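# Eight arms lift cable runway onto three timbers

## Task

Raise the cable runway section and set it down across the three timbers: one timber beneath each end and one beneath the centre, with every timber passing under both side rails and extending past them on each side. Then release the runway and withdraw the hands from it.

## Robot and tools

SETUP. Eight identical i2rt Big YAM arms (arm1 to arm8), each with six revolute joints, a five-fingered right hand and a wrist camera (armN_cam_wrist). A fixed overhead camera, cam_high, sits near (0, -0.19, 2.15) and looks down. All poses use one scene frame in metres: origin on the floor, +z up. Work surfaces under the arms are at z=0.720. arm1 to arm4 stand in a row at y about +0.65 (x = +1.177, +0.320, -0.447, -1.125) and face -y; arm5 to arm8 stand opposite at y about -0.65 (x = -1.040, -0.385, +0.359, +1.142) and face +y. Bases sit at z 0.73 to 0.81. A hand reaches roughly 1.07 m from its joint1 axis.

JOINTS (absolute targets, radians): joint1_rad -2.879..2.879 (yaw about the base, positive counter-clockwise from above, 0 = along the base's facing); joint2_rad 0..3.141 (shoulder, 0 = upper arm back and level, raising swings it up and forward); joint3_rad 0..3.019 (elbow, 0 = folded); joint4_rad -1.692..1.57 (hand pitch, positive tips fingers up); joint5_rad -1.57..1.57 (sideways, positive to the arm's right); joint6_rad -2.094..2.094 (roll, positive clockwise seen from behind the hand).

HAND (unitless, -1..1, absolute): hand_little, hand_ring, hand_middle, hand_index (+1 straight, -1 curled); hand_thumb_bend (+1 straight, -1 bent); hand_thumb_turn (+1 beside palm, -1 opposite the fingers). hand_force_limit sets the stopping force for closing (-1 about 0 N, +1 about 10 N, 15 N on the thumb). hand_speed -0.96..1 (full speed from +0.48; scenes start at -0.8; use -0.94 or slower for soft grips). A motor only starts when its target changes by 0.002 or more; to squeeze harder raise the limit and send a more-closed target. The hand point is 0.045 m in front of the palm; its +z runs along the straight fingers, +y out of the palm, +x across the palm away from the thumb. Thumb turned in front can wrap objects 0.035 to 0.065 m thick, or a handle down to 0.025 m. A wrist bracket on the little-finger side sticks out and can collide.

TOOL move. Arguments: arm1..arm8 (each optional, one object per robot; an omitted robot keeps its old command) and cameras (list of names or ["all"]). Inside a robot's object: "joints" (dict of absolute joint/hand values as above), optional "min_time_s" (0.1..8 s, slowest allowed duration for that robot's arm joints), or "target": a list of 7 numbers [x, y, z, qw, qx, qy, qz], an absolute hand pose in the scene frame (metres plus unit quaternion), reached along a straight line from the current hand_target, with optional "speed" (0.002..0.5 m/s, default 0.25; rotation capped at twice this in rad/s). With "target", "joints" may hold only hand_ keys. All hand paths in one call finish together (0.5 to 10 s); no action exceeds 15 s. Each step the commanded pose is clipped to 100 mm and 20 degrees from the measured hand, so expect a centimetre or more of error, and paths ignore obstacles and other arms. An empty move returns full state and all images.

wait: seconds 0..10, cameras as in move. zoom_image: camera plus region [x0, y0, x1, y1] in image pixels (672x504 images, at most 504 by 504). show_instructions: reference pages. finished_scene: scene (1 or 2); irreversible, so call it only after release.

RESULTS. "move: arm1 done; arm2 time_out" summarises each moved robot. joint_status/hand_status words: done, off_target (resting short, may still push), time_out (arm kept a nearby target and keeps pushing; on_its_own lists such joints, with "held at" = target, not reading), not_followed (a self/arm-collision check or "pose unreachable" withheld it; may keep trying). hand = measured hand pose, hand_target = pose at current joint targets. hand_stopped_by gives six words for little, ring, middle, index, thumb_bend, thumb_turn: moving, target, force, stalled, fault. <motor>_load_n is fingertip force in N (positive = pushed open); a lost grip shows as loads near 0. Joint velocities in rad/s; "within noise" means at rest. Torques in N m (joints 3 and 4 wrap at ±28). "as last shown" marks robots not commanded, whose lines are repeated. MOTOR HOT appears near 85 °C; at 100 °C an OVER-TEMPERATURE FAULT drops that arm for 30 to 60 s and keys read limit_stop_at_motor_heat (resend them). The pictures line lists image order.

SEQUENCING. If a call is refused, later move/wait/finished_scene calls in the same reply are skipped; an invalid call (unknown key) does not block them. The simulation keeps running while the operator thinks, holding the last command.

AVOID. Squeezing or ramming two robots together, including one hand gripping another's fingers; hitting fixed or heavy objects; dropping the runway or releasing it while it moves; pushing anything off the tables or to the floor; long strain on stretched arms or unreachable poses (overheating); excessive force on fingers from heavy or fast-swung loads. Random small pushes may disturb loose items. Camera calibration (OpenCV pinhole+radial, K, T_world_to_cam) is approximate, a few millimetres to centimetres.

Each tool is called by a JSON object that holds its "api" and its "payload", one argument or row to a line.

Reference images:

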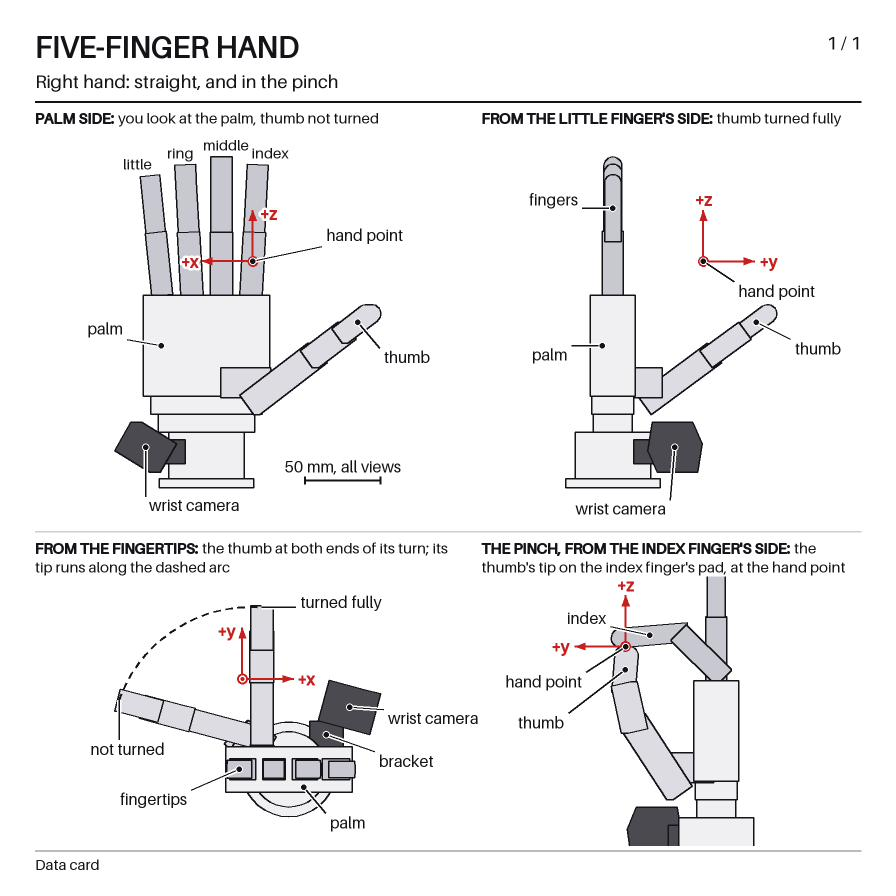

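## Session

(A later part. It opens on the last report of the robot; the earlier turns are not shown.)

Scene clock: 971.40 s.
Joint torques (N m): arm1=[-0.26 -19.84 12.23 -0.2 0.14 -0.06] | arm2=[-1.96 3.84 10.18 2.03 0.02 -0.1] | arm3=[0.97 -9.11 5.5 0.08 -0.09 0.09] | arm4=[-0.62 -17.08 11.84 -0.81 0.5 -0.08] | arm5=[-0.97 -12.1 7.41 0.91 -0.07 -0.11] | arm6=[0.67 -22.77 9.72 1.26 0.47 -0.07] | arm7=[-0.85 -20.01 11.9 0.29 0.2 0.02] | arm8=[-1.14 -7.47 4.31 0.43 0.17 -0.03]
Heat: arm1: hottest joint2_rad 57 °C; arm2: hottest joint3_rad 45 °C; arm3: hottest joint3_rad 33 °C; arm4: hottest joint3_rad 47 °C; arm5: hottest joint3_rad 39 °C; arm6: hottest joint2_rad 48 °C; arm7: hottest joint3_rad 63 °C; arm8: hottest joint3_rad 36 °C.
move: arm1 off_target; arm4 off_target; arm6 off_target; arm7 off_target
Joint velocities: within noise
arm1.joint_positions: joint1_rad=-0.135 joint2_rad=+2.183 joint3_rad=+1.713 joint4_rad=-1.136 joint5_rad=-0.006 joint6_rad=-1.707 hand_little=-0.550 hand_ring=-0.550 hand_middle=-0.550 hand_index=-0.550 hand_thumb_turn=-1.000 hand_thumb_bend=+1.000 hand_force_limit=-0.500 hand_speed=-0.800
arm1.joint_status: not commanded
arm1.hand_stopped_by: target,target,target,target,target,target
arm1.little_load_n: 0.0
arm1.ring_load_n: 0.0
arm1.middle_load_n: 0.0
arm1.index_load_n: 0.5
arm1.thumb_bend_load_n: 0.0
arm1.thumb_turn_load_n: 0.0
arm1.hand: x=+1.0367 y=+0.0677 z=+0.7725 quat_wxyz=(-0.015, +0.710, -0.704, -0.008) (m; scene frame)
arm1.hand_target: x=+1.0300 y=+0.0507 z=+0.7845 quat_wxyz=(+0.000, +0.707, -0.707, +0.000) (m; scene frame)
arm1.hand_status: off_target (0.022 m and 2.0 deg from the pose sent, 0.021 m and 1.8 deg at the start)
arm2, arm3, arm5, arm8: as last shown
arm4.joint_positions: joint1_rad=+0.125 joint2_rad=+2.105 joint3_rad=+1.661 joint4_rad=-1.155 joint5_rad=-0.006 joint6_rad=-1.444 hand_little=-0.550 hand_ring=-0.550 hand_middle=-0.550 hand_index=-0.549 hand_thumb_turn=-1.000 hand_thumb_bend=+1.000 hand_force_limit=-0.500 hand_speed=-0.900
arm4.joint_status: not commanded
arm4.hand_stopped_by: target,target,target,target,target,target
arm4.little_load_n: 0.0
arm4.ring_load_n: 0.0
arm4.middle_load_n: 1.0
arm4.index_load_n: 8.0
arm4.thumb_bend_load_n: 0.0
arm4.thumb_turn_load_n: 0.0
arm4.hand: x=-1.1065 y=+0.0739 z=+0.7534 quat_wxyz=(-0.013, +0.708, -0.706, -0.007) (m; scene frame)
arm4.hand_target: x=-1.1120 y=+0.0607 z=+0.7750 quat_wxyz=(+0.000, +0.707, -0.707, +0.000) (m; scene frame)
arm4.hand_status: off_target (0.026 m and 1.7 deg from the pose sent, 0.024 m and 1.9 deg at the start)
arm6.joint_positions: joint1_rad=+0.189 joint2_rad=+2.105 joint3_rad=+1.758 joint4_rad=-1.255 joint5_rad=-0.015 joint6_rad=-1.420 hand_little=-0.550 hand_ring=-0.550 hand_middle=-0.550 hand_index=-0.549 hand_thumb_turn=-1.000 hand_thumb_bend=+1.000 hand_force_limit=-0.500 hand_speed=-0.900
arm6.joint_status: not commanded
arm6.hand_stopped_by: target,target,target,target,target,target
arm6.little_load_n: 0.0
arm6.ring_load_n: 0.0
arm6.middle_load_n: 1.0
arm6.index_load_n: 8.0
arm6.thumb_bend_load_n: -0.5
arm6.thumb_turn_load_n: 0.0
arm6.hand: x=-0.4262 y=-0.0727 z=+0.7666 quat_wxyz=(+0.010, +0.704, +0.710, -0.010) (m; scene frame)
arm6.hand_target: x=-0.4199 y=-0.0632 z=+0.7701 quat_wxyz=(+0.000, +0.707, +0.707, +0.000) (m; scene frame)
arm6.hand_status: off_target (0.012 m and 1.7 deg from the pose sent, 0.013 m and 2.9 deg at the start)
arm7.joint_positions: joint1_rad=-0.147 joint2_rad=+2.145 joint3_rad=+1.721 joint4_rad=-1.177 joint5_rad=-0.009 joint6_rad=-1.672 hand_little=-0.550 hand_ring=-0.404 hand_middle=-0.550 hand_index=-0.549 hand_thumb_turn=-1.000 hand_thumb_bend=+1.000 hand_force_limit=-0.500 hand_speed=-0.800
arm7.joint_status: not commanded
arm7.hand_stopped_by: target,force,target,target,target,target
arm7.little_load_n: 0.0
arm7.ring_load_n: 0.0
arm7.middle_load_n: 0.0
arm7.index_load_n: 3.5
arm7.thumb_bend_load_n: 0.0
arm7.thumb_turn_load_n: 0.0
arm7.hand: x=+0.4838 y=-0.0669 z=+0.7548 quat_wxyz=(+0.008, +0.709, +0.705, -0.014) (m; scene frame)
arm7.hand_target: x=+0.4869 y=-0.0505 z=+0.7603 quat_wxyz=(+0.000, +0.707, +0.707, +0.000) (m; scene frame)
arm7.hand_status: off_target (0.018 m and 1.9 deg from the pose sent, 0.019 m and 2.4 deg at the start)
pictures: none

{"api": "move", "payload": {
  "arm4": {"joints": {"hand_force_limit": -0.2, "hand_speed": -0.9, "hand_index": -0.9, "hand_middle": -0.9, "hand_ring": -0.9, "hand_little": -0.9}},
  "arm6": {"joints": {"hand_force_limit": -0.2, "hand_speed": -0.9, "hand_index": -0.9, "hand_middle": -0.9, "hand_ring": -0.9, "hand_little": -0.9}},
  "arm7": {"joints": {"hand_force_limit": -0.2, "hand_speed": -0.9, "hand_index": -0.9, "hand_middle": -0.9, "hand_ring": -0.9, "hand_little": -0.9}},
  "arm1": {"joints": {"hand_force_limit": -0.2, "hand_speed": -0.9, "hand_index": -0.9, "hand_middle": -0.9, "hand_ring": -0.9, "hand_little": -0.9}},
  "cameras": ["arm6_cam_wrist", "arm4_cam_wrist"]
}}

Scene clock: 1017.03 s.
Joint torques (N m): arm1=[-0.15 -20.84 12.12 -0.27 0.16 -0.06] | arm2=[-1.96 3.84 10.18 2 0.02 -0.1] | arm3=[0.85 -8.7 5.39 0.03 -0.09 0.1] | arm4=[-0.56 -17.14 11.85 -0.79 0.5 -0.08] | arm5=[-1.03 -12.16 7.42 0.9 -0.07 -0.11] | arm6=[1.03 -23 9.77 1.21 0.5 -0.11] | arm7=[-0.97 -20.42 11.89 0.1 0.16 0.01] | arm8=[-1.03 -7.47 4.33 0.4 0.18 -0.04]
Heat: arm1: hottest joint2_rad 52 °C; arm2: hottest joint3_rad 45 °C; arm3: hottest joint3_rad 33 °C; arm4: hottest joint3_rad 43 °C; arm5: hottest joint3_rad 38 °C; arm6: hottest joint2_rad 45 °C; arm7: hottest joint3_rad 54 °C; arm8: hottest joint3_rad 35 °C.
move: arm1 off_target; arm4 off_target; arm6 off_target; arm7 off_target
Joint velocities: within noise
arm1.joint_positions: joint1_rad=-0.135 joint2_rad=+2.193 joint3_rad=+1.713 joint4_rad=-1.136 joint5_rad=-0.007 joint6_rad=-1.707 hand_little=-0.790 hand_ring=-0.716 hand_middle=-0.679 hand_index=-0.623 hand_thumb_turn=-1.000 hand_thumb_bend=+1.000 hand_force_limit=-0.200 hand_speed=-0.900
arm1.joint_status: hand_little off_target (ended at -0.790, target -0.900); hand_ring off_target (ended at -0.716, target -0.900); hand_middle off_target (ended at -0.679, target -0.900); hand_index off_target (ended at -0.623, target -0.900); the others done
arm1.hand_stopped_by: force,force,force,force,target,target
arm1.little_load_n: 1.5
arm1.ring_load_n: 0.5
arm1.middle_load_n: 0.0
arm1.index_load_n: 0.0
arm1.thumb_bend_load_n: -0.5
arm1.thumb_turn_load_n: 0.0
arm1.hand: x=+1.0371 y=+0.0695 z=+0.7663 quat_wxyz=(-0.019, +0.710, -0.704, -0.011) (m; scene frame)
arm1.hand_target: x=+1.0300 y=+0.0508 z=+0.7844 quat_wxyz=(+0.000, +0.707, -0.707, +0.000) (m; scene frame)
arm1.hand_status: not commanded
arm2, arm3, arm5, arm8: as last shown
arm3.ring_load_n: 0.5
arm4.joint_positions: joint1_rad=+0.125 joint2_rad=+2.106 joint3_rad=+1.661 joint4_rad=-1.155 joint5_rad=-0.006 joint6_rad=-1.444 hand_little=-0.604 hand_ring=-0.576 hand_middle=-0.558 hand_index=-0.550 hand_thumb_turn=-1.000 hand_thumb_bend=+1.000 hand_force_limit=-0.200 hand_speed=-0.900
arm4.joint_status: hand_little off_target (ended at -0.604, target -0.900); hand_ring off_target (ended at -0.576, target -0.900); hand_middle off_target (ended at -0.558, target -0.900); hand_index off_target (ended at -0.550, target -0.900); the others done
arm4.hand_stopped_by: force,force,force,force,target,target
arm4.little_load_n: 5.0
arm4.ring_load_n: 1.0
arm4.middle_load_n: 0.0
arm4.index_load_n: 2.0
arm4.thumb_bend_load_n: 0.0
arm4.thumb_turn_load_n: 0.0
arm4.hand: x=-1.1065 y=+0.0741 z=+0.7525 quat_wxyz=(-0.013, +0.708, -0.706, -0.008) (m; scene frame)
arm4.hand_target: x=-1.1120 y=+0.0607 z=+0.7751 quat_wxyz=(+0.000, +0.707, -0.707, +0.000) (m; scene frame)
arm4.hand_status: not commanded
arm5.thumb_turn_load_n: 0.5
arm6.joint_positions: joint1_rad=+0.189 joint2_rad=+2.108 joint3_rad=+1.758 joint4_rad=-1.253 joint5_rad=-0.016 joint6_rad=-1.415 hand_little=-0.613 hand_ring=-0.585 hand_middle=-0.567 hand_index=-0.550 hand_thumb_turn=-1.000 hand_thumb_bend=+1.000 hand_force_limit=-0.200 hand_speed=-0.900
arm6.joint_status: hand_little off_target (ended at -0.613, target -0.900); hand_ring off_target (ended at -0.585, target -0.900); hand_middle off_target (ended at -0.567, target -0.900); hand_index off_target (ended at -0.550, target -0.900); the others done
arm6.hand_stopped_by: force,force,force,force,target,target
arm6.little_load_n: 4.5
arm6.ring_load_n: 1.5
arm6.middle_load_n: 0.0
arm6.index_load_n: 0.5
arm6.thumb_bend_load_n: 0.0
arm6.thumb_turn_load_n: 0.0
arm6.hand: x=-0.4263 y=-0.0728 z=+0.7652 quat_wxyz=(+0.010, +0.706, +0.708, -0.011) (m; scene frame)
arm6.hand_target: x=-0.4199 y=-0.0632 z=+0.7701 quat_wxyz=(+0.000, +0.707, +0.707, +0.000) (m; scene frame)
arm6.hand_status: not commanded
arm7.joint_positions: joint1_rad=-0.147 joint2_rad=+2.149 joint3_rad=+1.721 joint4_rad=-1.177 joint5_rad=-0.008 joint6_rad=-1.672 hand_little=-0.632 hand_ring=-0.617 hand_middle=-0.585 hand_index=-0.557 hand_thumb_turn=-1.000 hand_thumb_bend=+1.000 hand_force_limit=-0.200 hand_speed=-0.900
arm7.joint_status: hand_little off_target (ended at -0.632, target -0.900); hand_ring off_target (ended at -0.617, target -0.900); hand_middle off_target (ended at -0.585, target -0.900); hand_index off_target (ended at -0.557, target -0.900); the others done
arm7.hand_stopped_by: force,force,force,force,target,target
arm7.little_load_n: 0.5
arm7.ring_load_n: 3.5
arm7.middle_load_n: 0.0
arm7.index_load_n: 0.0
arm7.thumb_bend_load_n: 0.0
arm7.thumb_turn_load_n: 0.5
arm7.hand: x=+0.4839 y=-0.0676 z=+0.7524 quat_wxyz=(+0.010, +0.709, +0.705, -0.015) (m; scene frame)
arm7.hand_target: x=+0.4868 y=-0.0505 z=+0.7603 quat_wxyz=(+0.000, +0.707, +0.707, +0.000) (m; scene frame)
arm7.hand_status: not commanded
pictures: arm4_cam_wrist, arm6_cam_wrist
camera_calibration:
arm4_cam_wrist: T_world_to_cam=[[-0.970048, -0.24105, -0.0300196, -1.0298], [-0.216372, 0.801271, 0.557807, -0.721512], [-0.110405, 0.547595, -0.829428, 0.575688], [0, 0, 0, 1]] pos_world=[-1.09151, 0.01465, 0.849042]
arm6_cam_wrist: T_world_to_cam=[[0.960943, 0.275949, 0.0210009, 0.410207], [0.21899, -0.804601, 0.551961, -0.391718], [0.16921, -0.525804, -0.833606, 0.791416], [0, 0, 0, 1]] pos_world=[-0.442319, -0.0122433, 0.867327]

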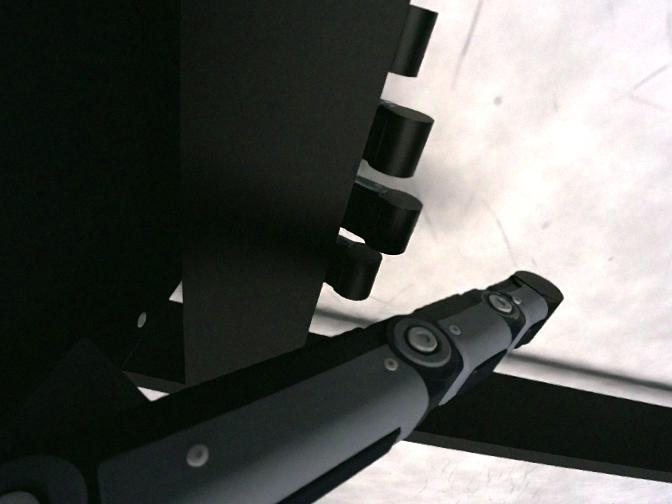

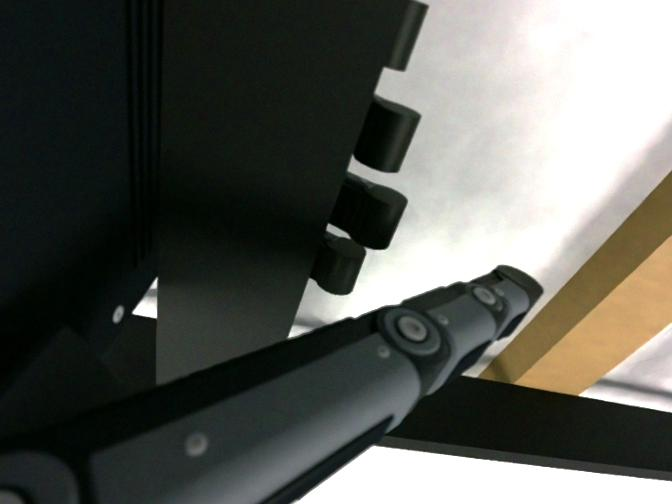

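{"api": "move", "payload": {
  "arm4": {"joints": {"joint2_rad": 1.86, "joint3_rad": 1.80, "joint4_rad": -1.20}, "min_time_s": 2},
  "arm6": {"joints": {"joint2_rad": 1.86, "joint3_rad": 1.89, "joint4_rad": -1.29}, "min_time_s": 2},
  "cameras": ["arm6_cam_wrist", "arm4_cam_wrist", "cam_high"]
}}

Scene clock: 1069.67 s.
Joint torques (N m): arm1=[-0.21 -20.84 12.11 -0.29 0.16 -0.06] | arm2=[-1.96 3.84 10.18 2.02 0.03 -0.1] | arm3=[0.79 -9 5.45 0.1 -0.06 0.09] | arm4=[-0.73 -32.91 17.72 -1.2 1.02 -0.04] | arm5=[-0.97 -12.04 7.41 0.92 -0.08 -0.11] | arm6=[1.44 -41.7 19.23 -0.94 1.31 -0.08] | arm7=[-0.91 -20.54 11.92 0.18 0.09 0.02] | arm8=[-1.03 -7.71 4.31 0.5 0.17 -0.05]
Heat: arm1: hottest joint2_rad 48 °C; arm2: hottest joint3_rad 45 °C; arm3: hottest joint3_rad 33 °C; arm4: hottest joint3_rad 45 °C; arm5: hottest joint3_rad 38 °C; arm6: hottest joint2_rad 47 °C; arm7: hottest joint3_rad 52 °C; arm8: hottest joint3_rad 35 °C.
move: arm4 time_out; arm6 time_out
Joint velocities: within noise
arm1, arm2, arm3, arm5, arm7, arm8: as last shown
arm1.joint_positions: joint1_rad=-0.135 joint2_rad=+2.195 joint3_rad=+1.713 joint4_rad=-1.136 joint5_rad=-0.007 joint6_rad=-1.707 hand_little=-0.790 hand_ring=-0.716 hand_middle=-0.679 hand_index=-0.623 hand_thumb_turn=-1.000 hand_thumb_bend=+1.000 hand_force_limit=-0.200 hand_speed=-0.900
arm1.hand: x=+1.0372 y=+0.0697 z=+0.7656 quat_wxyz=(-0.020, +0.710, -0.704, -0.011) (m; scene frame)
arm1.hand_target: x=+1.0300 y=+0.0507 z=+0.7844 quat_wxyz=(+0.000, +0.707, -0.707, +0.000) (m; scene frame)
arm2.index_load_n: -0.5
arm3.ring_load_n: 0.0
arm4.joint_positions: joint1_rad=+0.125 joint2_rad=+2.085 joint3_rad=+1.663 joint4_rad=-1.161 joint5_rad=-0.020 joint6_rad=-1.447 hand_little=-0.603 hand_ring=-0.576 hand_middle=-0.557 hand_index=-0.549 hand_thumb_turn=-1.000 hand_thumb_bend=+1.000 hand_force_limit=-0.200 hand_speed=-0.900
arm4.joint_status: joint2_rad time_out (moved -0.021 of -0.246); joint3_rad time_out (moved +0.002 of +0.139); the others done
arm4.hand_stopped_by: force,force,force,force,target,target
arm4.little_load_n: 15.0
arm4.ring_load_n: 10.0
arm4.middle_load_n: 3.5
arm4.index_load_n: 5.5
arm4.thumb_bend_load_n: -0.5
arm4.thumb_turn_load_n: 0.0
arm4.on_its_own: joint2_rad reads +2.085 and still pushes toward +1.860 since a time_out; joint3_rad reads +1.663 and still pushes toward +1.775 since a time_out
arm4.hand: x=-1.1036 y=+0.0722 z=+0.7640 quat_wxyz=(-0.013, +0.709, -0.705, +0.004) (m; scene frame)
arm4.hand_target: x=-1.1094 y=+0.0314 z=+0.9367 quat_wxyz=(+0.088, +0.699, -0.700, +0.113) (m; scene frame)
arm4.hand_status: not commanded
arm5.thumb_turn_load_n: 0.0
arm6.joint_positions: joint1_rad=+0.184 joint2_rad=+2.082 joint3_rad=+1.758 joint4_rad=-1.255 joint5_rad=-0.035 joint6_rad=-1.419 hand_little=-0.613 hand_ring=-0.584 hand_middle=-0.566 hand_index=-0.550 hand_thumb_turn=-1.000 hand_thumb_bend=+1.000 hand_force_limit=-0.200 hand_speed=-0.900
arm6.joint_status: joint2_rad time_out (moved -0.025 of -0.248); joint3_rad time_out (moved +0.000 of +0.132); the others done
arm6.hand_stopped_by: force,force,force,force,target,target
arm6.little_load_n: 16.0
arm6.ring_load_n: 11.0
arm6.middle_load_n: 4.0
arm6.index_load_n: 1.5
arm6.thumb_bend_load_n: -0.5
arm6.thumb_turn_load_n: 0.0
arm6.on_its_own: joint2_rad reads +2.082 and still pushes toward +1.860 since a time_out; joint3_rad reads +1.758 and still pushes toward +1.870 since a time_out
arm6.hand: x=-0.4273 y=-0.0708 z=+0.7787 quat_wxyz=(-0.006, +0.706, +0.708, -0.012) (m; scene frame)
arm6.hand_target: x=-0.4248 y=-0.0414 z=+0.9521 quat_wxyz=(-0.118, +0.699, +0.700, +0.088) (m; scene frame)
arm6.hand_status: not commanded
arm7.joint_positions: joint1_rad=-0.147 joint2_rad=+2.149 joint3_rad=+1.721 joint4_rad=-1.177 joint5_rad=-0.006 joint6_rad=-1.672 hand_little=-0.632 hand_ring=-0.617 hand_middle=-0.585 hand_index=-0.557 hand_thumb_turn=-1.000 hand_thumb_bend=+1.000 hand_force_limit=-0.200 hand_speed=-0.900
arm7.little_load_n: 0.0
arm7.ring_load_n: 0.5
arm7.thumb_turn_load_n: 0.0
arm7.hand: x=+0.4842 y=-0.0676 z=+0.7525 quat_wxyz=(+0.010, +0.709, +0.705, -0.015) (m; scene frame)
pictures: arm4_cam_wrist, arm6_cam_wrist, cam_high
camera_calibration:
arm4_cam_wrist: T_world_to_cam=[[-0.968705, -0.244556, -0.0424525, -1.0158], [-0.227974, 0.80896, 0.541859, -0.72705], [-0.0981727, 0.53458, -0.839396, 0.608679], [0, 0, 0, 1]] pos_world=[-1.09, 0.0143462, 0.861758]
arm6_cam_wrist: T_world_to_cam=[[0.961671, 0.274167, 0.00456955, 0.423345], [0.230187, -0.816237, 0.529878, -0.376324], [0.149005, -0.508517, -0.848061, 0.807696], [0, 0, 0, 1]] pos_world=[-0.440844, -0.0125097, 0.882447]

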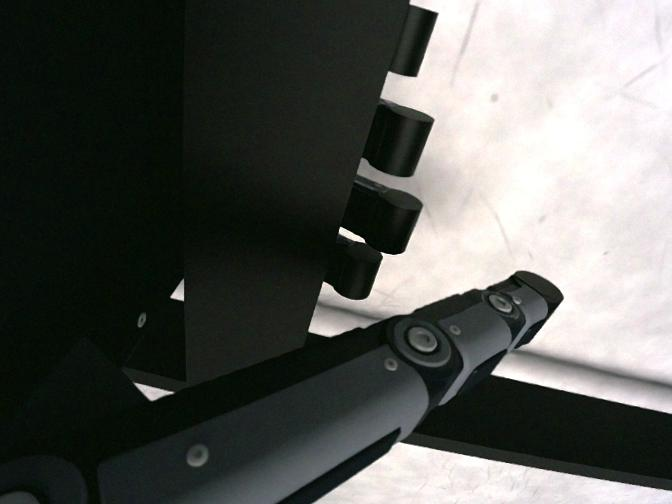

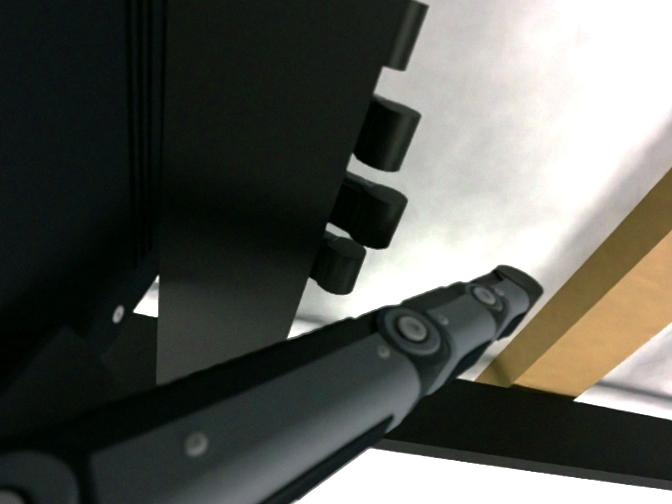

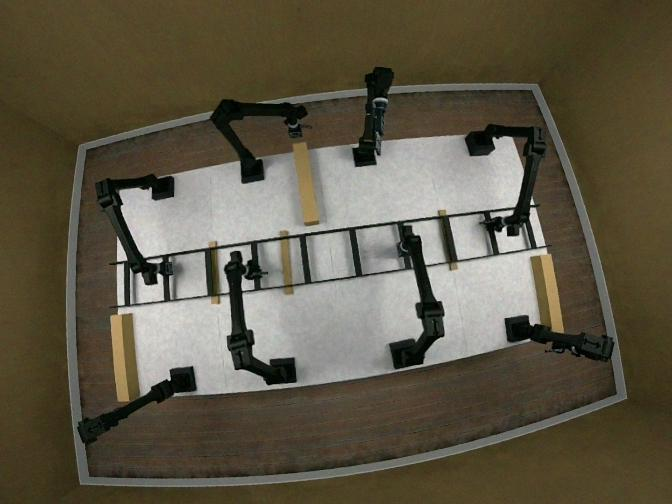

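{"api": "zoom_image", "payload": {
  "camera": "arm6_cam_wrist",
  "region": [440, 280, 672, 504]
}}

{"api": "move", "payload": {
  "cameras": ["arm6_cam_wrist", "arm7_cam_wrist", "arm3_cam_wrist"]
}}

Scaled by 2.172.

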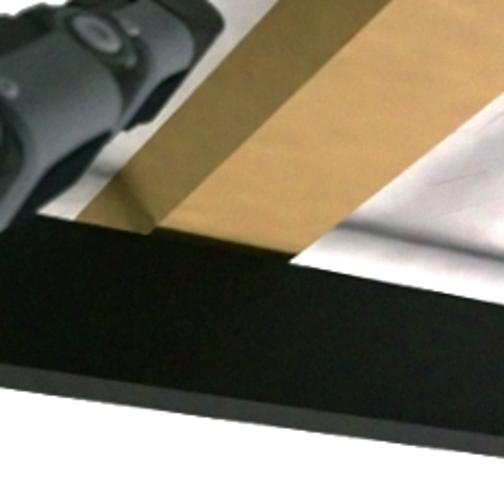

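Scene clock: 1087.07 s.
Joint torques (N m): arm1=[-0.15 -20.89 12.12 -0.25 0.17 -0.07] | arm2=[-1.96 3.84 10.18 2.02 0.02 -0.1] | arm3=[0.56 -9.23 5.45 0.13 -0.1 0.11] | arm4=[-0.5 -32.73 17.68 -1.21 1.02 -0.03] | arm5=[-1.03 -12.1 7.39 0.94 -0.07 -0.11] | arm6=[1.61 -41.82 19.21 -0.95 1.32 -0.08] | arm7=[-0.62 -20.84 12 0.23 0.08 0.01] | arm8=[-0.85 -7.24 4.3 0.42 0.16 -0.03]
Heat: arm1: hottest joint2_rad 47 °C; arm2: hottest joint3_rad 45 °C; arm3: hottest joint3_rad 33 °C; arm4: hottest joint3_rad 51 °C; arm5: hottest joint3_rad 38 °C; arm6: hottest joint2_rad 46 °C; arm7: hottest joint3_rad 52 °C; arm8: hottest joint3_rad 35 °C.
Joint velocities: within noise
arm1.joint_positions: joint1_rad=-0.135 joint2_rad=+2.195 joint3_rad=+1.713 joint4_rad=-1.136 joint5_rad=-0.007 joint6_rad=-1.707 hand_little=-0.790 hand_ring=-0.716 hand_middle=-0.679 hand_index=-0.623 hand_thumb_turn=-1.000 hand_thumb_bend=+1.000 hand_force_limit=-0.200 hand_speed=-0.900
arm1.joint_status: not commanded
arm1.hand_stopped_by: force,force,force,force,target,target
arm1.little_load_n: 1.5
arm1.ring_load_n: 0.5
arm1.middle_load_n: 0.0
arm1.index_load_n: 0.0
arm1.thumb_bend_load_n: 0.0
arm1.thumb_turn_load_n: 0.0
arm1.hand: x=+1.0372 y=+0.0697 z=+0.7656 quat_wxyz=(-0.020, +0.710, -0.704, -0.011) (m; scene frame)
arm1.hand_target: x=+1.0300 y=+0.0507 z=+0.7844 quat_wxyz=(+0.000, +0.707, -0.707, +0.000) (m; scene frame)
arm1.hand_status: not commanded
arm2.joint_positions: joint1_rad=-0.238 joint2_rad=+0.619 joint3_rad=+1.380 joint4_rad=-1.151 joint5_rad=-0.061 joint6_rad=-1.256 hand_little=+1.000 hand_ring=+1.000 hand_middle=+1.000 hand_index=+1.000 hand_thumb_turn=+1.000 hand_thumb_bend=+1.000 hand_force_limit=+0.000 hand_speed=-0.800
arm2.joint_status: not commanded
arm2.hand_stopped_by: target,target,target,target,target,target
arm2.little_load_n: 0.0
arm2.ring_load_n: 0.0
arm2.middle_load_n: 0.0
arm2.index_load_n: 0.0
arm2.thumb_bend_load_n: 0.0
arm2.thumb_turn_load_n: 0.0
arm2.hand: x=+0.2208 y=+0.4027 z=+1.2494 quat_wxyz=(+0.362, +0.416, -0.719, +0.424) (m; scene frame)
arm2.hand_target: x=+0.2213 y=+0.4048 z=+1.2593 quat_wxyz=(+0.368, +0.413, -0.714, +0.430) (m; scene frame)
arm2.hand_status: not commanded
arm3.joint_positions: joint1_rad=+2.052 joint2_rad=+1.552 joint3_rad=+0.903 joint4_rad=-0.913 joint5_rad=+0.000 joint6_rad=+2.068 hand_little=-1.000 hand_ring=-1.000 hand_middle=-1.000 hand_index=-1.000 hand_thumb_turn=+1.000 hand_thumb_bend=+1.000 hand_force_limit=+0.000 hand_speed=+0.000
arm3.joint_status: not commanded
arm3.hand_stopped_by: target,target,target,target,target,target
arm3.little_load_n: 0.0
arm3.ring_load_n: 0.0
arm3.middle_load_n: 0.0
arm3.index_load_n: 0.0
arm3.thumb_bend_load_n: 0.0
arm3.thumb_turn_load_n: 0.0
arm3.hand: x=-0.0748 y=+0.8962 z=+0.7656 quat_wxyz=(-0.006, +0.002, -1.000, -0.003) (m; scene frame)
arm3.hand_target: x=-0.0781 y=+0.8950 z=+0.7572 quat_wxyz=(+0.000, +0.000, -1.000, +0.000) (m; scene frame)
arm3.hand_status: not commanded
arm4.joint_positions: joint1_rad=+0.125 joint2_rad=+2.085 joint3_rad=+1.663 joint4_rad=-1.161 joint5_rad=-0.020 joint6_rad=-1.447 hand_little=-0.603 hand_ring=-0.576 hand_middle=-0.557 hand_index=-0.549 hand_thumb_turn=-1.000 hand_thumb_bend=+1.000 hand_force_limit=-0.200 hand_speed=-0.900
arm4.joint_status: joint2_rad time_out (moved -0.021 of -0.246); joint3_rad time_out (moved +0.002 of +0.139); the others done
arm4.hand_stopped_by: force,force,force,force,target,target
arm4.little_load_n: 15.0
arm4.ring_load_n: 10.0
arm4.middle_load_n: 4.0
arm4.index_load_n: 5.5
arm4.thumb_bend_load_n: 0.0
arm4.thumb_turn_load_n: 0.0
arm4.on_its_own: joint2_rad reads +2.085 and still pushes toward +1.860 since a time_out; joint3_rad reads +1.663 and still pushes toward +1.775 since a time_out
arm4.hand: x=-1.1036 y=+0.0722 z=+0.7640 quat_wxyz=(-0.013, +0.709, -0.705, +0.004) (m; scene frame)
arm4.hand_target: x=-1.1094 y=+0.0314 z=+0.9367 quat_wxyz=(+0.088, +0.699, -0.700, +0.113) (m; scene frame)
arm4.hand_status: not commanded
arm5.joint_positions: joint1_rad=+1.883 joint2_rad=+1.697 joint3_rad=+1.093 joint4_rad=-0.967 joint5_rad=+0.013 joint6_rad=+1.920 hand_little=-1.000 hand_ring=-1.000 hand_middle=-1.000 hand_index=-1.000 hand_thumb_turn=+1.000 hand_thumb_bend=+1.000 hand_force_limit=+0.000 hand_speed=+0.000
arm5.joint_status: not commanded
arm5.hand_stopped_by: target,target,target,target,target,target
arm5.little_load_n: 0.0
arm5.ring_load_n: 0.0
arm5.middle_load_n: 0.0
arm5.index_load_n: 0.0
arm5.thumb_bend_load_n: 0.0
arm5.thumb_turn_load_n: 0.0
arm5.hand: x=-1.4956 y=-0.8565 z=+0.7645 quat_wxyz=(-0.001, +1.000, +0.000, +0.001) (m; scene frame)
arm5.hand_target: x=-1.4999 y=-0.8550 z=+0.7600 quat_wxyz=(+0.000, +1.000, +0.000, +0.000) (m; scene frame)
arm5.hand_status: not commanded
arm6.joint_positions: joint1_rad=+0.184 joint2_rad=+2.082 joint3_rad=+1.758 joint4_rad=-1.255 joint5_rad=-0.035 joint6_rad=-1.419 hand_little=-0.613 hand_ring=-0.584 hand_middle=-0.566 hand_index=-0.550 hand_thumb_turn=-1.000 hand_thumb_bend=+1.000 hand_force_limit=-0.200 hand_speed=-0.900
arm6.joint_status: joint2_rad time_out (moved -0.025 of -0.248); joint3_rad time_out (moved +0.000 of +0.132); the others done
arm6.hand_stopped_by: force,force,force,force,target,target
arm6.little_load_n: 16.5
arm6.ring_load_n: 11.0
arm6.middle_load_n: 4.0
arm6.index_load_n: 1.5
arm6.thumb_bend_load_n: 0.0
arm6.thumb_turn_load_n: 0.0
arm6.on_its_own: joint2_rad reads +2.082 and still pushes toward +1.860 since a time_out; joint3_rad reads +1.758 and still pushes toward +1.870 since a time_out
arm6.hand: x=-0.4273 y=-0.0708 z=+0.7787 quat_wxyz=(-0.006, +0.706, +0.708, -0.012) (m; scene frame)
arm6.hand_target: x=-0.4248 y=-0.0414 z=+0.9521 quat_wxyz=(-0.118, +0.699, +0.700, +0.088) (m; scene frame)
arm6.hand_status: not commanded
arm7.joint_positions: joint1_rad=-0.147 joint2_rad=+2.149 joint3_rad=+1.721 joint4_rad=-1.177 joint5_rad=-0.006 joint6_rad=-1.672 hand_little=-0.632 hand_ring=-0.617 hand_middle=-0.585 hand_index=-0.557 hand_thumb_turn=-1.000 hand_thumb_bend=+1.000 hand_force_limit=-0.200 hand_speed=-0.900
arm7.joint_status: not commanded
arm7.hand_stopped_by: force,force,force,force,target,target
arm7.little_load_n: 0.0
arm7.ring_load_n: 0.5
arm7.middle_load_n: 0.0
arm7.index_load_n: 0.0
arm7.thumb_bend_load_n: 0.0
arm7.thumb_turn_load_n: 0.0
arm7.hand: x=+0.4842 y=-0.0676 z=+0.7525 quat_wxyz=(+0.010, +0.709, +0.705, -0.015) (m; scene frame)
arm7.hand_target: x=+0.4868 y=-0.0505 z=+0.7603 quat_wxyz=(+0.000, +0.707, +0.707, +0.000) (m; scene frame)
arm7.hand_status: not commanded
arm8.joint_positions: joint1_rad=-2.077 joint2_rad=+1.350 joint3_rad=+0.630 joint4_rad=-0.850 joint5_rad=+0.011 joint6_rad=-1.856 hand_little=-1.000 hand_ring=-1.000 hand_middle=-1.000 hand_index=-1.000 hand_thumb_turn=+1.000 hand_thumb_bend=+1.000 hand_force_limit=+0.000 hand_speed=+0.000
arm8.joint_status: not commanded
arm8.hand_stopped_by: target,target,target,target,target,target
arm8.little_load_n: 0.0
arm8.ring_load_n: 0.0
arm8.middle_load_n: 0.0
arm8.index_load_n: 0.0
arm8.thumb_bend_load_n: 0.0
arm8.thumb_turn_load_n: 0.0
arm8.hand: x=+1.3457 y=-0.8595 z=+0.7608 quat_wxyz=(-0.001, +0.992, -0.128, +0.003) (m; scene frame)
arm8.hand_target: x=+1.3450 y=-0.8599 z=+0.7571 quat_wxyz=(+0.000, +0.993, -0.122, +0.000) (m; scene frame)
arm8.hand_status: not commanded
pictures: arm3_cam_wrist, arm6_cam_wrist, arm7_cam_wrist
camera_calibration:
arm3_cam_wrist: T_world_to_cam=[[-0.295006, 0.952537, -0.0751354, -0.815855], [0.807659, 0.290606, 0.513064, -0.587166], [0.510547, 0.090673, -0.855055, 0.72629], [0, 0, 0, 1]] pos_world=[-0.137257, 0.881912, 0.860972]
arm6_cam_wrist: T_world_to_cam=[[0.961671, 0.274167, 0.00456955, 0.423345], [0.230187, -0.816237, 0.529878, -0.376324], [0.149005, -0.508517, -0.848061, 0.807696], [0, 0, 0, 1]] pos_world=[-0.440844, -0.0125097, 0.882447]
arm7_cam_wrist: T_world_to_cam=[[0.962368, 0.271738, 0.00246094, -0.453171], [0.231208, -0.82352, 0.518033, -0.556102], [0.142796, -0.49797, -0.855357, 0.656554], [0, 0, 0, 1]] pos_world=[0.470939, -0.00787352, 0.850783]

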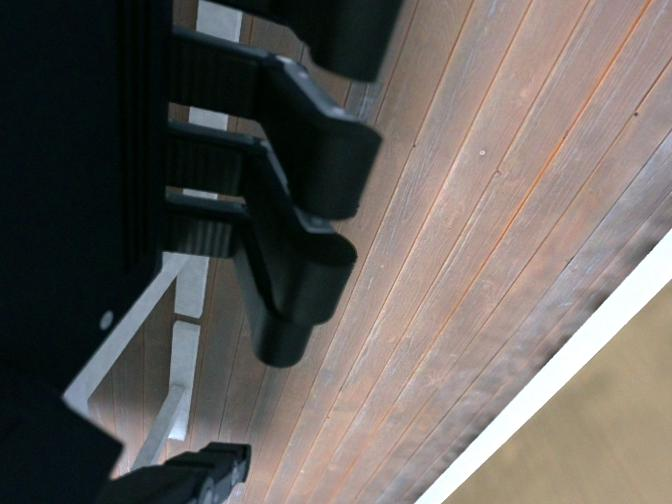

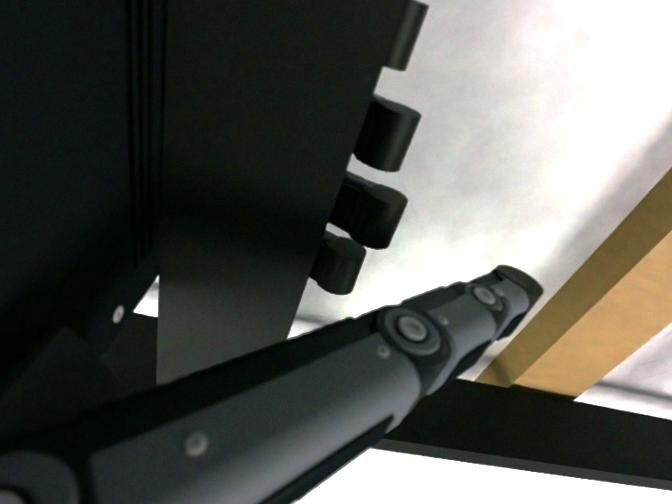

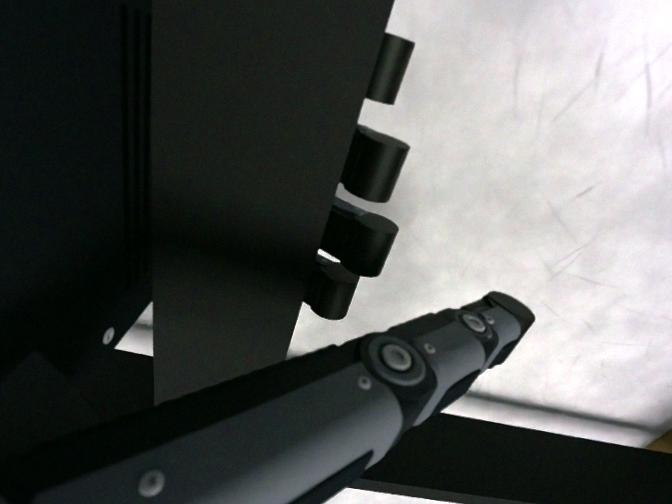

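{"api": "move", "payload": {
  "arm4": {"joints": {"joint2_rad": 2.09, "joint3_rad": 1.68, "joint4_rad": -1.17}, "min_time_s": 1.5},
  "arm6": {"joints": {"joint2_rad": 2.09, "joint3_rad": 1.77, "joint4_rad": -1.27}, "min_time_s": 1.5},
  "arm2": {"target": [0.18, 0.05, 0.88, 0, 0.7071, -0.7071, 0], "speed": 0.2, "joints": {"hand_index": 0, "hand_middle": 0, "hand_ring": 0, "hand_little": 0, "hand_thumb_turn": -1, "hand_speed": 0}},
  "cameras": ["arm2_cam_wrist", "arm6_cam_wrist"]
}}

Scene clock: 1134.00 s.
Joint torques (N m): arm1=[-0.21 -20.84 11.96 -0.25 0.17 -0.06] | arm2=[-1.38 -20.07 13.12 -0.34 0.22 -0.16] | arm3=[1.08 -9 5.56 0.1 -0.1 0.09] | arm4=[-0.56 -17.38 9.63 -0.18 0.63 -0.08] | arm5=[-0.91 -12.22 7.38 0.91 -0.07 -0.11] | arm6=[1.38 -23.88 9.85 0.02 1.06 -0.09] | arm7=[-0.62 -20.66 11.89 0.1 0.09 0.02] | arm8=[-1.08 -7.3 4.29 0.43 0.18 -0.03]
Heat: arm1: hottest joint3_rad 47 °C; arm2: hottest joint3_rad 45 °C; arm3: hottest joint3_rad 33 °C; arm4: hottest joint3_rad 56 °C; arm5: hottest joint3_rad 38 °C; arm6: hottest joint2_rad 51 °C; arm7: hottest joint3_rad 51 °C; arm8: hottest joint3_rad 35 °C.
move: arm2 off_target; arm4 done; arm6 done
Joint velocities: within noise
arm1, arm3, arm5, arm7, arm8: as last shown
arm1.joint_positions: joint1_rad=-0.135 joint2_rad=+2.195 joint3_rad=+1.715 joint4_rad=-1.136 joint5_rad=-0.007 joint6_rad=-1.707 hand_little=-0.790 hand_ring=-0.716 hand_middle=-0.679 hand_index=-0.623 hand_thumb_turn=-1.000 hand_thumb_bend=+1.000 hand_force_limit=-0.200 hand_speed=-0.900
arm1.little_load_n: 1.0
arm1.hand: x=+1.0371 y=+0.0689 z=+0.7662 quat_wxyz=(-0.019, +0.710, -0.704, -0.011) (m; scene frame)
arm1.hand_target: x=+1.0300 y=+0.0508 z=+0.7844 quat_wxyz=(+0.000, +0.707, -0.707, +0.000) (m; scene frame)
arm2.joint_positions: joint1_rad=-0.123 joint2_rad=+2.004 joint3_rad=+1.941 joint4_rad=-1.509 joint5_rad=-0.004 joint6_rad=-1.688 hand_little=+0.000 hand_ring=+0.000 hand_middle=+0.000 hand_index=+0.000 hand_thumb_turn=-1.000 hand_thumb_bend=+1.000 hand_force_limit=+0.000 hand_speed=+0.000
arm2.joint_status: all done
arm2.hand_stopped_by: target,target,target,target,target,target
arm2.little_load_n: 0.0
arm2.ring_load_n: 0.0
arm2.middle_load_n: 0.0
arm2.index_load_n: 0.5
arm2.thumb_bend_load_n: 0.0
arm2.thumb_turn_load_n: 0.0
arm2.hand: x=+0.1779 y=+0.0616 z=+0.8808 quat_wxyz=(-0.002, +0.702, -0.713, +0.001) (m; scene frame)
arm2.hand_target: x=+0.1801 y=+0.0504 z=+0.8799 quat_wxyz=(+0.001, +0.707, -0.707, +0.000) (m; scene frame)
arm2.hand_status: off_target (0.012 m and 0.9 deg from the pose sent, 0.512 m and 73.3 deg at the start)
arm4.joint_positions: joint1_rad=+0.125 joint2_rad=+2.106 joint3_rad=+1.662 joint4_rad=-1.159 joint5_rad=-0.009 joint6_rad=-1.444 hand_little=-0.604 hand_ring=-0.576 hand_middle=-0.558 hand_index=-0.549 hand_thumb_turn=-1.000 hand_thumb_bend=+1.000 hand_force_limit=-0.200 hand_speed=-0.900
arm4.joint_status: all done
arm4.hand_stopped_by: force,force,force,force,target,target
arm4.little_load_n: 3.5
arm4.ring_load_n: 1.5
arm4.middle_load_n: 0.0
arm4.index_load_n: 3.5
arm4.thumb_bend_load_n: 0.0
arm4.thumb_turn_load_n: 0.0
arm4.hand: x=-1.1058 y=+0.0746 z=+0.7528 quat_wxyz=(-0.015, +0.708, -0.706, -0.007) (m; scene frame)
arm4.hand_target: x=-1.1127 y=+0.0672 z=+0.7684 quat_wxyz=(-0.002, +0.707, -0.707, -0.003) (m; scene frame)
arm4.hand_status: not commanded
arm6.joint_positions: joint1_rad=+0.184 joint2_rad=+2.105 joint3_rad=+1.758 joint4_rad=-1.257 joint5_rad=-0.029 joint6_rad=-1.418 hand_little=-0.613 hand_ring=-0.585 hand_middle=-0.567 hand_index=-0.550 hand_thumb_turn=-1.000 hand_thumb_bend=+1.000 hand_force_limit=-0.200 hand_speed=-0.900
arm6.joint_status: all done
arm6.hand_stopped_by: force,force,force,force,target,target
arm6.little_load_n: 6.0
arm6.ring_load_n: 3.0
arm6.middle_load_n: 0.5
arm6.index_load_n: 0.5
arm6.thumb_bend_load_n: 0.0
arm6.thumb_turn_load_n: 0.0
arm6.hand: x=-0.4258 y=-0.0735 z=+0.7662 quat_wxyz=(+0.006, +0.707, +0.707, -0.017) (m; scene frame)
arm6.hand_target: x=-0.4190 y=-0.0698 z=+0.7800 quat_wxyz=(+0.006, +0.707, +0.707, -0.005) (m; scene frame)
arm6.hand_status: not commanded
arm7.joint_positions: joint1_rad=-0.147 joint2_rad=+2.150 joint3_rad=+1.721 joint4_rad=-1.177 joint5_rad=-0.006 joint6_rad=-1.672 hand_little=-0.632 hand_ring=-0.617 hand_middle=-0.585 hand_index=-0.557 hand_thumb_turn=-1.000 hand_thumb_bend=+1.000 hand_force_limit=-0.200 hand_speed=-0.900
arm7.ring_load_n: 3.0
arm7.thumb_bend_load_n: -0.5
arm7.hand: x=+0.4842 y=-0.0677 z=+0.7523 quat_wxyz=(+0.011, +0.709, +0.705, -0.015) (m; scene frame)
arm7.hand_target: x=+0.4868 y=-0.0505 z=+0.7605 quat_wxyz=(+0.000, +0.707, +0.707, +0.000) (m; scene frame)
pictures: arm2_cam_wrist, arm6_cam_wrist
camera_calibration:
arm2_cam_wrist: T_world_to_cam=[[-0.965287, -0.261013, 0.00964353, 0.176669], [-0.222194, 0.840013, 0.494983, -0.446453], [-0.137298, 0.475658, -0.868849, 0.874539], [0, 0, 0, 1]] pos_world=[0.19141, 0.00515716, 0.979126]
arm6_cam_wrist: T_world_to_cam=[[0.961886, 0.273347, 0.00757159, 0.420468], [0.224049, -0.803682, 0.551269, -0.39022], [0.156773, -0.528561, -0.834293, 0.786872], [0, 0, 0, 1]] pos_world=[-0.440374, -0.0126363, 0.868415]

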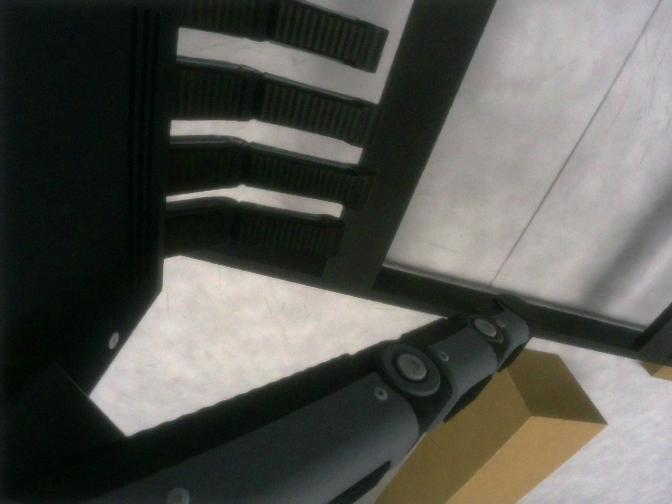

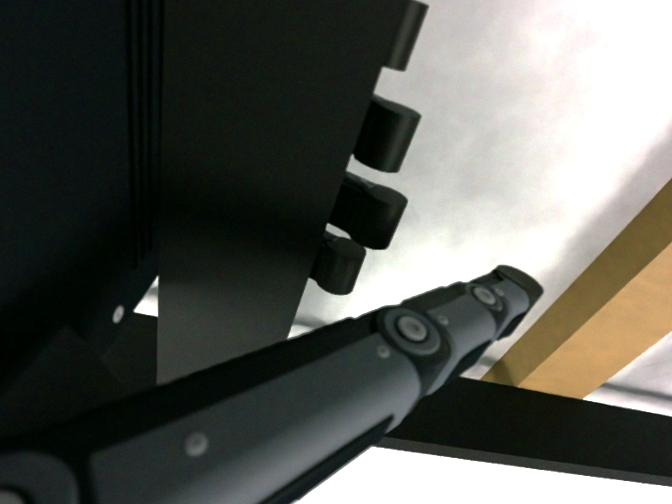

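{"api": "move", "payload": {
  "arm2": {"target": [0.186, 0.045, 0.76, 0, 0.7071, -0.7071, 0], "speed": 0.1}
}}

{"api": "move", "payload": {
  "arm2": {"target": [0.114, 0.045, 0.766, 0, 0.7071, -0.7071, 0], "speed": 0.07},
  "cameras": ["arm2_cam_wrist"]
}}

Scene clock: 1157.63 s.
Joint torques (N m): arm1=[-0.26 -20.84 11.95 -0.27 0.16 -0.06] | arm2=[-1.32 -20.07 8.98 0.66 0.22 -0.04] | arm3=[1.03 -9.41 5.5 0.08 -0.08 0.05] | arm4=[-0.62 -17.26 9.66 -0.21 0.63 -0.07] | arm5=[-1.03 -12.22 7.39 0.94 -0.07 -0.11] | arm6=[1.08 -23.88 9.76 -0.03 1.06 -0.09] | arm7=[-1.2 -20.72 12 0.21 0.09 0.02] | arm8=[-0.91 -7.24 4.23 0.44 0.16 -0.05]
Heat: arm1: hottest joint3_rad 50 °C; arm2: hottest joint3_rad 47 °C; arm3: hottest joint3_rad 33 °C; arm4: hottest joint3_rad 50 °C; arm5: hottest joint3_rad 38 °C; arm6: hottest joint2_rad 51 °C; arm7: hottest joint3_rad 51 °C; arm8: hottest joint3_rad 35 °C.
move: arm2 off_target
Joint velocities: within noise
arm1, arm3, arm4, arm5, arm6, arm7, arm8: as last shown
arm1.index_load_n: 0.5
arm1.thumb_bend_load_n: -0.5
arm2.joint_positions: joint1_rad=-0.114 joint2_rad=+2.076 joint3_rad=+1.792 joint4_rad=-1.264 joint5_rad=-0.004 joint6_rad=-1.688 hand_little=+0.000 hand_ring=+0.000 hand_middle=+0.000 hand_index=+0.000 hand_thumb_turn=-1.000 hand_thumb_bend=+1.000 hand_force_limit=+0.000 hand_speed=+0.000
arm2.joint_status: not commanded
arm2.hand_stopped_by: target,target,target,target,target,target
arm2.little_load_n: 0.0
arm2.ring_load_n: 0.0
arm2.middle_load_n: 0.0
arm2.index_load_n: 0.0
arm2.thumb_bend_load_n: 0.0
arm2.thumb_turn_load_n: 0.0
arm2.hand: x=+0.1813 y=+0.0465 z=+0.7807 quat_wxyz=(+0.008, +0.705, -0.709, +0.008) (m; scene frame)
arm2.hand_target: x=+0.1861 y=+0.0456 z=+0.7604 quat_wxyz=(+0.000, +0.707, -0.707, +0.000) (m; scene frame)
arm2.hand_status: off_target (0.021 m and 1.4 deg from the pose sent, 0.122 m and 0.9 deg at the start)
arm4.ring_load_n: 1.0
arm7.ring_load_n: 2.5
pictures: none

Scene clock: 1159.33 s.
Joint torques (N m): arm1=[-0.21 -20.78 11.95 -0.28 0.17 -0.06] | arm2=[-2.37 -20.13 13.03 -0.32 0.23 -0.14] | arm3=[0.73 -8.94 5.39 0.08 -0.11 0.09] | arm4=[-0.62 -17.32 9.66 -0.18 0.64 -0.07] | arm5=[-1.08 -12.04 7.38 0.92 -0.07 -0.12] | arm6=[1.2 -23.94 9.83 -0.05 1.05 -0.07] | arm7=[-0.79 -20.42 11.99 0.16 0.09 0.01] | arm8=[-0.85 -7.53 4.22 0.39 0.17 -0.03]
Heat: arm1: hottest joint3_rad 50 °C; arm2: hottest joint3_rad 47 °C; arm3: hottest joint3_rad 33 °C; arm4: hottest joint3_rad 50 °C; arm5: hottest joint3_rad 38 °C; arm6: hottest joint2_rad 51 °C; arm7: hottest joint3_rad 51 °C; arm8: hottest joint3_rad 35 °C.
move: arm2 off_target
Joint velocities: arm1=[within noise] | arm2=[-0.005 -0.005 -0.007 0.007 -0.095 -0.183] | arm3=[within noise] | arm4=[within noise] | arm5=[within noise] | arm6=[within noise] | arm7=[within noise] | arm8=[within noise]
arm1, arm3, arm4, arm5, arm6, arm7, arm8: as last shown
arm1.ring_load_n: 1.0
arm1.index_load_n: 0.0
arm1.thumb_bend_load_n: 0.0
arm2.joint_positions: joint1_rad=-0.209 joint2_rad=+2.100 joint3_rad=+1.809 joint4_rad=-1.274 joint5_rad=-0.004 joint6_rad=-1.787 hand_little=+0.000 hand_ring=+0.000 hand_middle=+0.000 hand_index=+0.000 hand_thumb_turn=-1.000 hand_thumb_bend=+1.000 hand_force_limit=+0.000 hand_speed=+0.000
arm2.joint_status: not commanded
arm2.hand_stopped_by: target,target,target,target,target,target
arm2.little_load_n: 0.0
arm2.ring_load_n: 0.0
arm2.middle_load_n: 0.0
arm2.index_load_n: 0.0
arm2.thumb_bend_load_n: 0.0
arm2.thumb_turn_load_n: 0.0
arm2.hand: x=+0.1215 y=+0.0550 z=+0.7725 quat_wxyz=(+0.001, +0.706, -0.708, +0.003) (m; scene frame)
arm2.hand_target: x=+0.1140 y=+0.0456 z=+0.7661 quat_wxyz=(+0.001, +0.707, -0.707, +0.000) (m; scene frame)
arm2.hand_status: off_target (0.014 m and 0.4 deg from the pose sent, 0.069 m and 1.4 deg at the start)
arm4.index_load_n: 3.0
arm6.thumb_bend_load_n: -0.5
arm6.thumb_turn_load_n: -0.5
arm7.thumb_bend_load_n: 0.0
arm8.thumb_bend_load_n: -0.5
pictures: arm2_cam_wrist
camera_calibration:
arm2_cam_wrist: T_world_to_cam=[[-0.961817, -0.273419, 0.0122235, 0.119817], [-0.232624, 0.840209, 0.489831, -0.394649], [-0.1442, 0.468284, -0.871732, 0.779225], [0, 0, 0, 1]] pos_world=[0.135801, -0.000550537, 0.871122]

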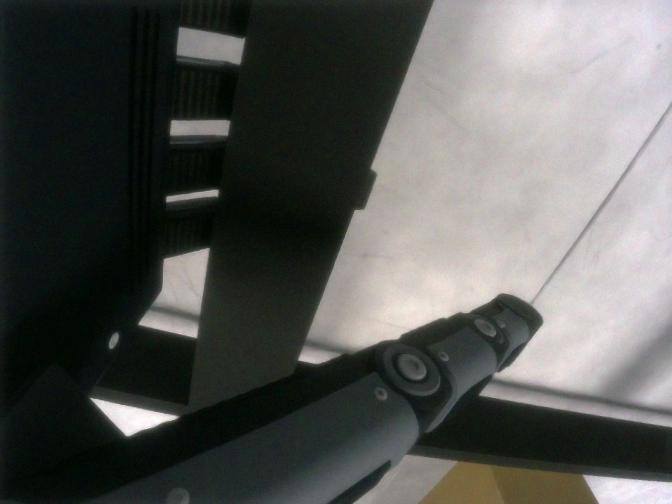

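{"api": "move", "payload": {
  "arm2": {"target": [0.100, 0.045, 0.768, 0, 0.7071, -0.7071, 0], "speed": 0.07}
}}

{"api": "move", "payload": {
  "arm2": {"joints": {"hand_force_limit": -0.2, "hand_speed": -0.85, "hand_index": -0.9, "hand_middle": -0.9, "hand_ring": -0.9, "hand_little": -0.9}},
  "cameras": ["arm2_cam_wrist"]
}}

Scene clock: 1168.87 s.
Joint torques (N m): arm1=[-0.26 -20.89 11.95 -0.28 0.17 -0.06] | arm2=[-3.55 -20.31 13.31 -0.21 0.28 -0.24] | arm3=[0.73 -9.11 5.44 0.17 -0.09 0.06] | arm4=[-0.73 -17.26 9.65 -0.21 0.64 -0.07] | arm5=[-1.03 -12.16 7.43 0.94 -0.07 -0.11] | arm6=[1.26 -24.06 9.83 -0.02 1.04 -0.08] | arm7=[-1.03 -20.72 11.88 0.18 0.07 0.01] | arm8=[-0.97 -7.3 4.27 0.42 0.17 -0.05]
Heat: arm1: hottest joint3_rad 50 °C; arm2: hottest joint3_rad 47 °C; arm3: hottest joint3_rad 33 °C; arm4: hottest joint3_rad 48 °C; arm5: hottest joint3_rad 38 °C; arm6: hottest joint2_rad 50 °C; arm7: hottest joint3_rad 51 °C; arm8: hottest joint3_rad 35 °C.
move: arm2 off_target
Joint velocities: within noise
arm1, arm3, arm4, arm5, arm6, arm7, arm8: as last shown
arm1.little_load_n: 0.5
arm1.ring_load_n: 0.5
arm2.joint_positions: joint1_rad=-0.213 joint2_rad=+2.109 joint3_rad=+1.821 joint4_rad=-1.287 joint5_rad=-0.005 joint6_rad=-1.801 hand_little=+0.000 hand_ring=+0.000 hand_middle=+0.000 hand_index=+0.000 hand_thumb_turn=-1.000 hand_thumb_bend=+1.000 hand_force_limit=+0.000 hand_speed=+0.000
arm2.joint_status: not commanded
arm2.hand_stopped_by: target,target,target,target,target,target
arm2.little_load_n: 0.0
arm2.ring_load_n: 0.0
arm2.middle_load_n: 0.0
arm2.index_load_n: 1.0
arm2.thumb_bend_load_n: -0.5
arm2.thumb_turn_load_n: 0.0
arm2.hand: x=+0.1189 y=+0.0544 z=+0.7717 quat_wxyz=(-0.003, +0.710, -0.705, +0.001) (m; scene frame)
arm2.hand_target: x=+0.1001 y=+0.0460 z=+0.7681 quat_wxyz=(+0.001, +0.707, -0.707, +0.000) (m; scene frame)
arm2.hand_status: off_target (0.021 m and 0.6 deg from the pose sent, 0.024 m and 0.4 deg at the start)
arm4.little_load_n: 4.0
arm4.index_load_n: 3.5
arm6.thumb_turn_load_n: 0.0
arm7.little_load_n: 0.5
arm7.middle_load_n: 0.5
arm8.thumb_bend_load_n: 0.0
pictures: none

Scene clock: 1171.27 s.
Joint torques (N m): arm1=[-0.21 -20.89 11.95 -0.27 0.17 -0.06] | arm2=[-2.73 -22.95 13.2 -0.24 0.44 -0.13] | arm3=[0.85 -9 5.39 0.06 -0.11 0.08] | arm4=[-0.56 -17.49 9.65 -0.18 0.63 -0.08] | arm5=[-0.97 -12.1 7.39 0.92 -0.08 -0.11] | arm6=[1.08 -24.18 9.87 0.03 1.04 -0.07] | arm7=[-0.97 -20.78 11.96 0.17 0.1 0.02] | arm8=[-1.08 -7.41 4.33 0.44 0.16 -0.07]
Heat: arm1: hottest joint3_rad 50 °C; arm2: hottest joint3_rad 47 °C; arm3: hottest joint3_rad 33 °C; arm4: hottest joint3_rad 48 °C; arm5: hottest joint3_rad 38 °C; arm6: hottest joint2_rad 50 °C; arm7: hottest joint3_rad 51 °C; arm8: hottest joint3_rad 35 °C.
move: arm2 off_target
Joint velocities: within noise
arm1, arm3, arm4, arm5, arm6, arm7, arm8: as last shown
arm2.joint_positions: joint1_rad=-0.225 joint2_rad=+2.134 joint3_rad=+1.821 joint4_rad=-1.288 joint5_rad=-0.009 joint6_rad=-1.811 hand_little=-0.539 hand_ring=-0.512 hand_middle=-0.499 hand_index=-0.276 hand_thumb_turn=-1.000 hand_thumb_bend=+1.000 hand_force_limit=-0.200 hand_speed=-0.850
arm2.joint_status: hand_little off_target (ended at -0.539, target -0.900); hand_ring off_target (ended at -0.512, target -0.900); hand_middle off_target (ended at -0.499, target -0.900); hand_index off_target (ended at -0.276, target -0.900); the others done
arm2.hand_stopped_by: force,force,force,force,target,target
arm2.little_load_n: 6.0
arm2.ring_load_n: 0.0
arm2.middle_load_n: 0.0
arm2.index_load_n: 0.5
arm2.thumb_bend_load_n: 0.0
arm2.thumb_turn_load_n: 0.0
arm2.hand: x=+0.1130 y=+0.0585 z=+0.7566 quat_wxyz=(-0.015, +0.709, -0.705, -0.004) (m; scene frame)
arm2.hand_target: x=+0.1002 y=+0.0460 z=+0.7681 quat_wxyz=(+0.001, +0.707, -0.707, +0.000) (m; scene frame)
arm2.hand_status: not commanded
arm3.thumb_turn_load_n: 0.5
arm4.middle_load_n: 0.5
arm4.index_load_n: 3.0
arm6.thumb_bend_load_n: 0.0
arm7.little_load_n: 0.0
arm7.middle_load_n: 0.0
arm7.thumb_bend_load_n: -0.5
pictures: arm2_cam_wrist
camera_calibration:
arm2_cam_wrist: T_world_to_cam=[[-0.95952, -0.28148, -0.00950825, 0.129437], [-0.246212, 0.821947, 0.513599, -0.407136], [-0.136752, 0.495149, -0.857978, 0.74966], [0, 0, 0, 1]] pos_world=[0.126474, -0.000114982, 0.853527]

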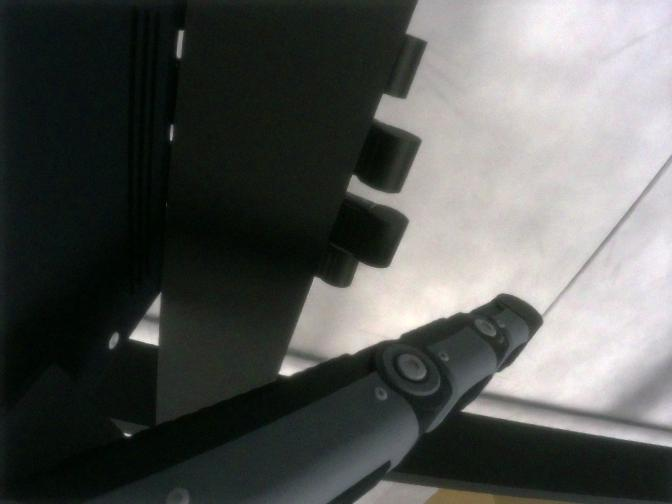

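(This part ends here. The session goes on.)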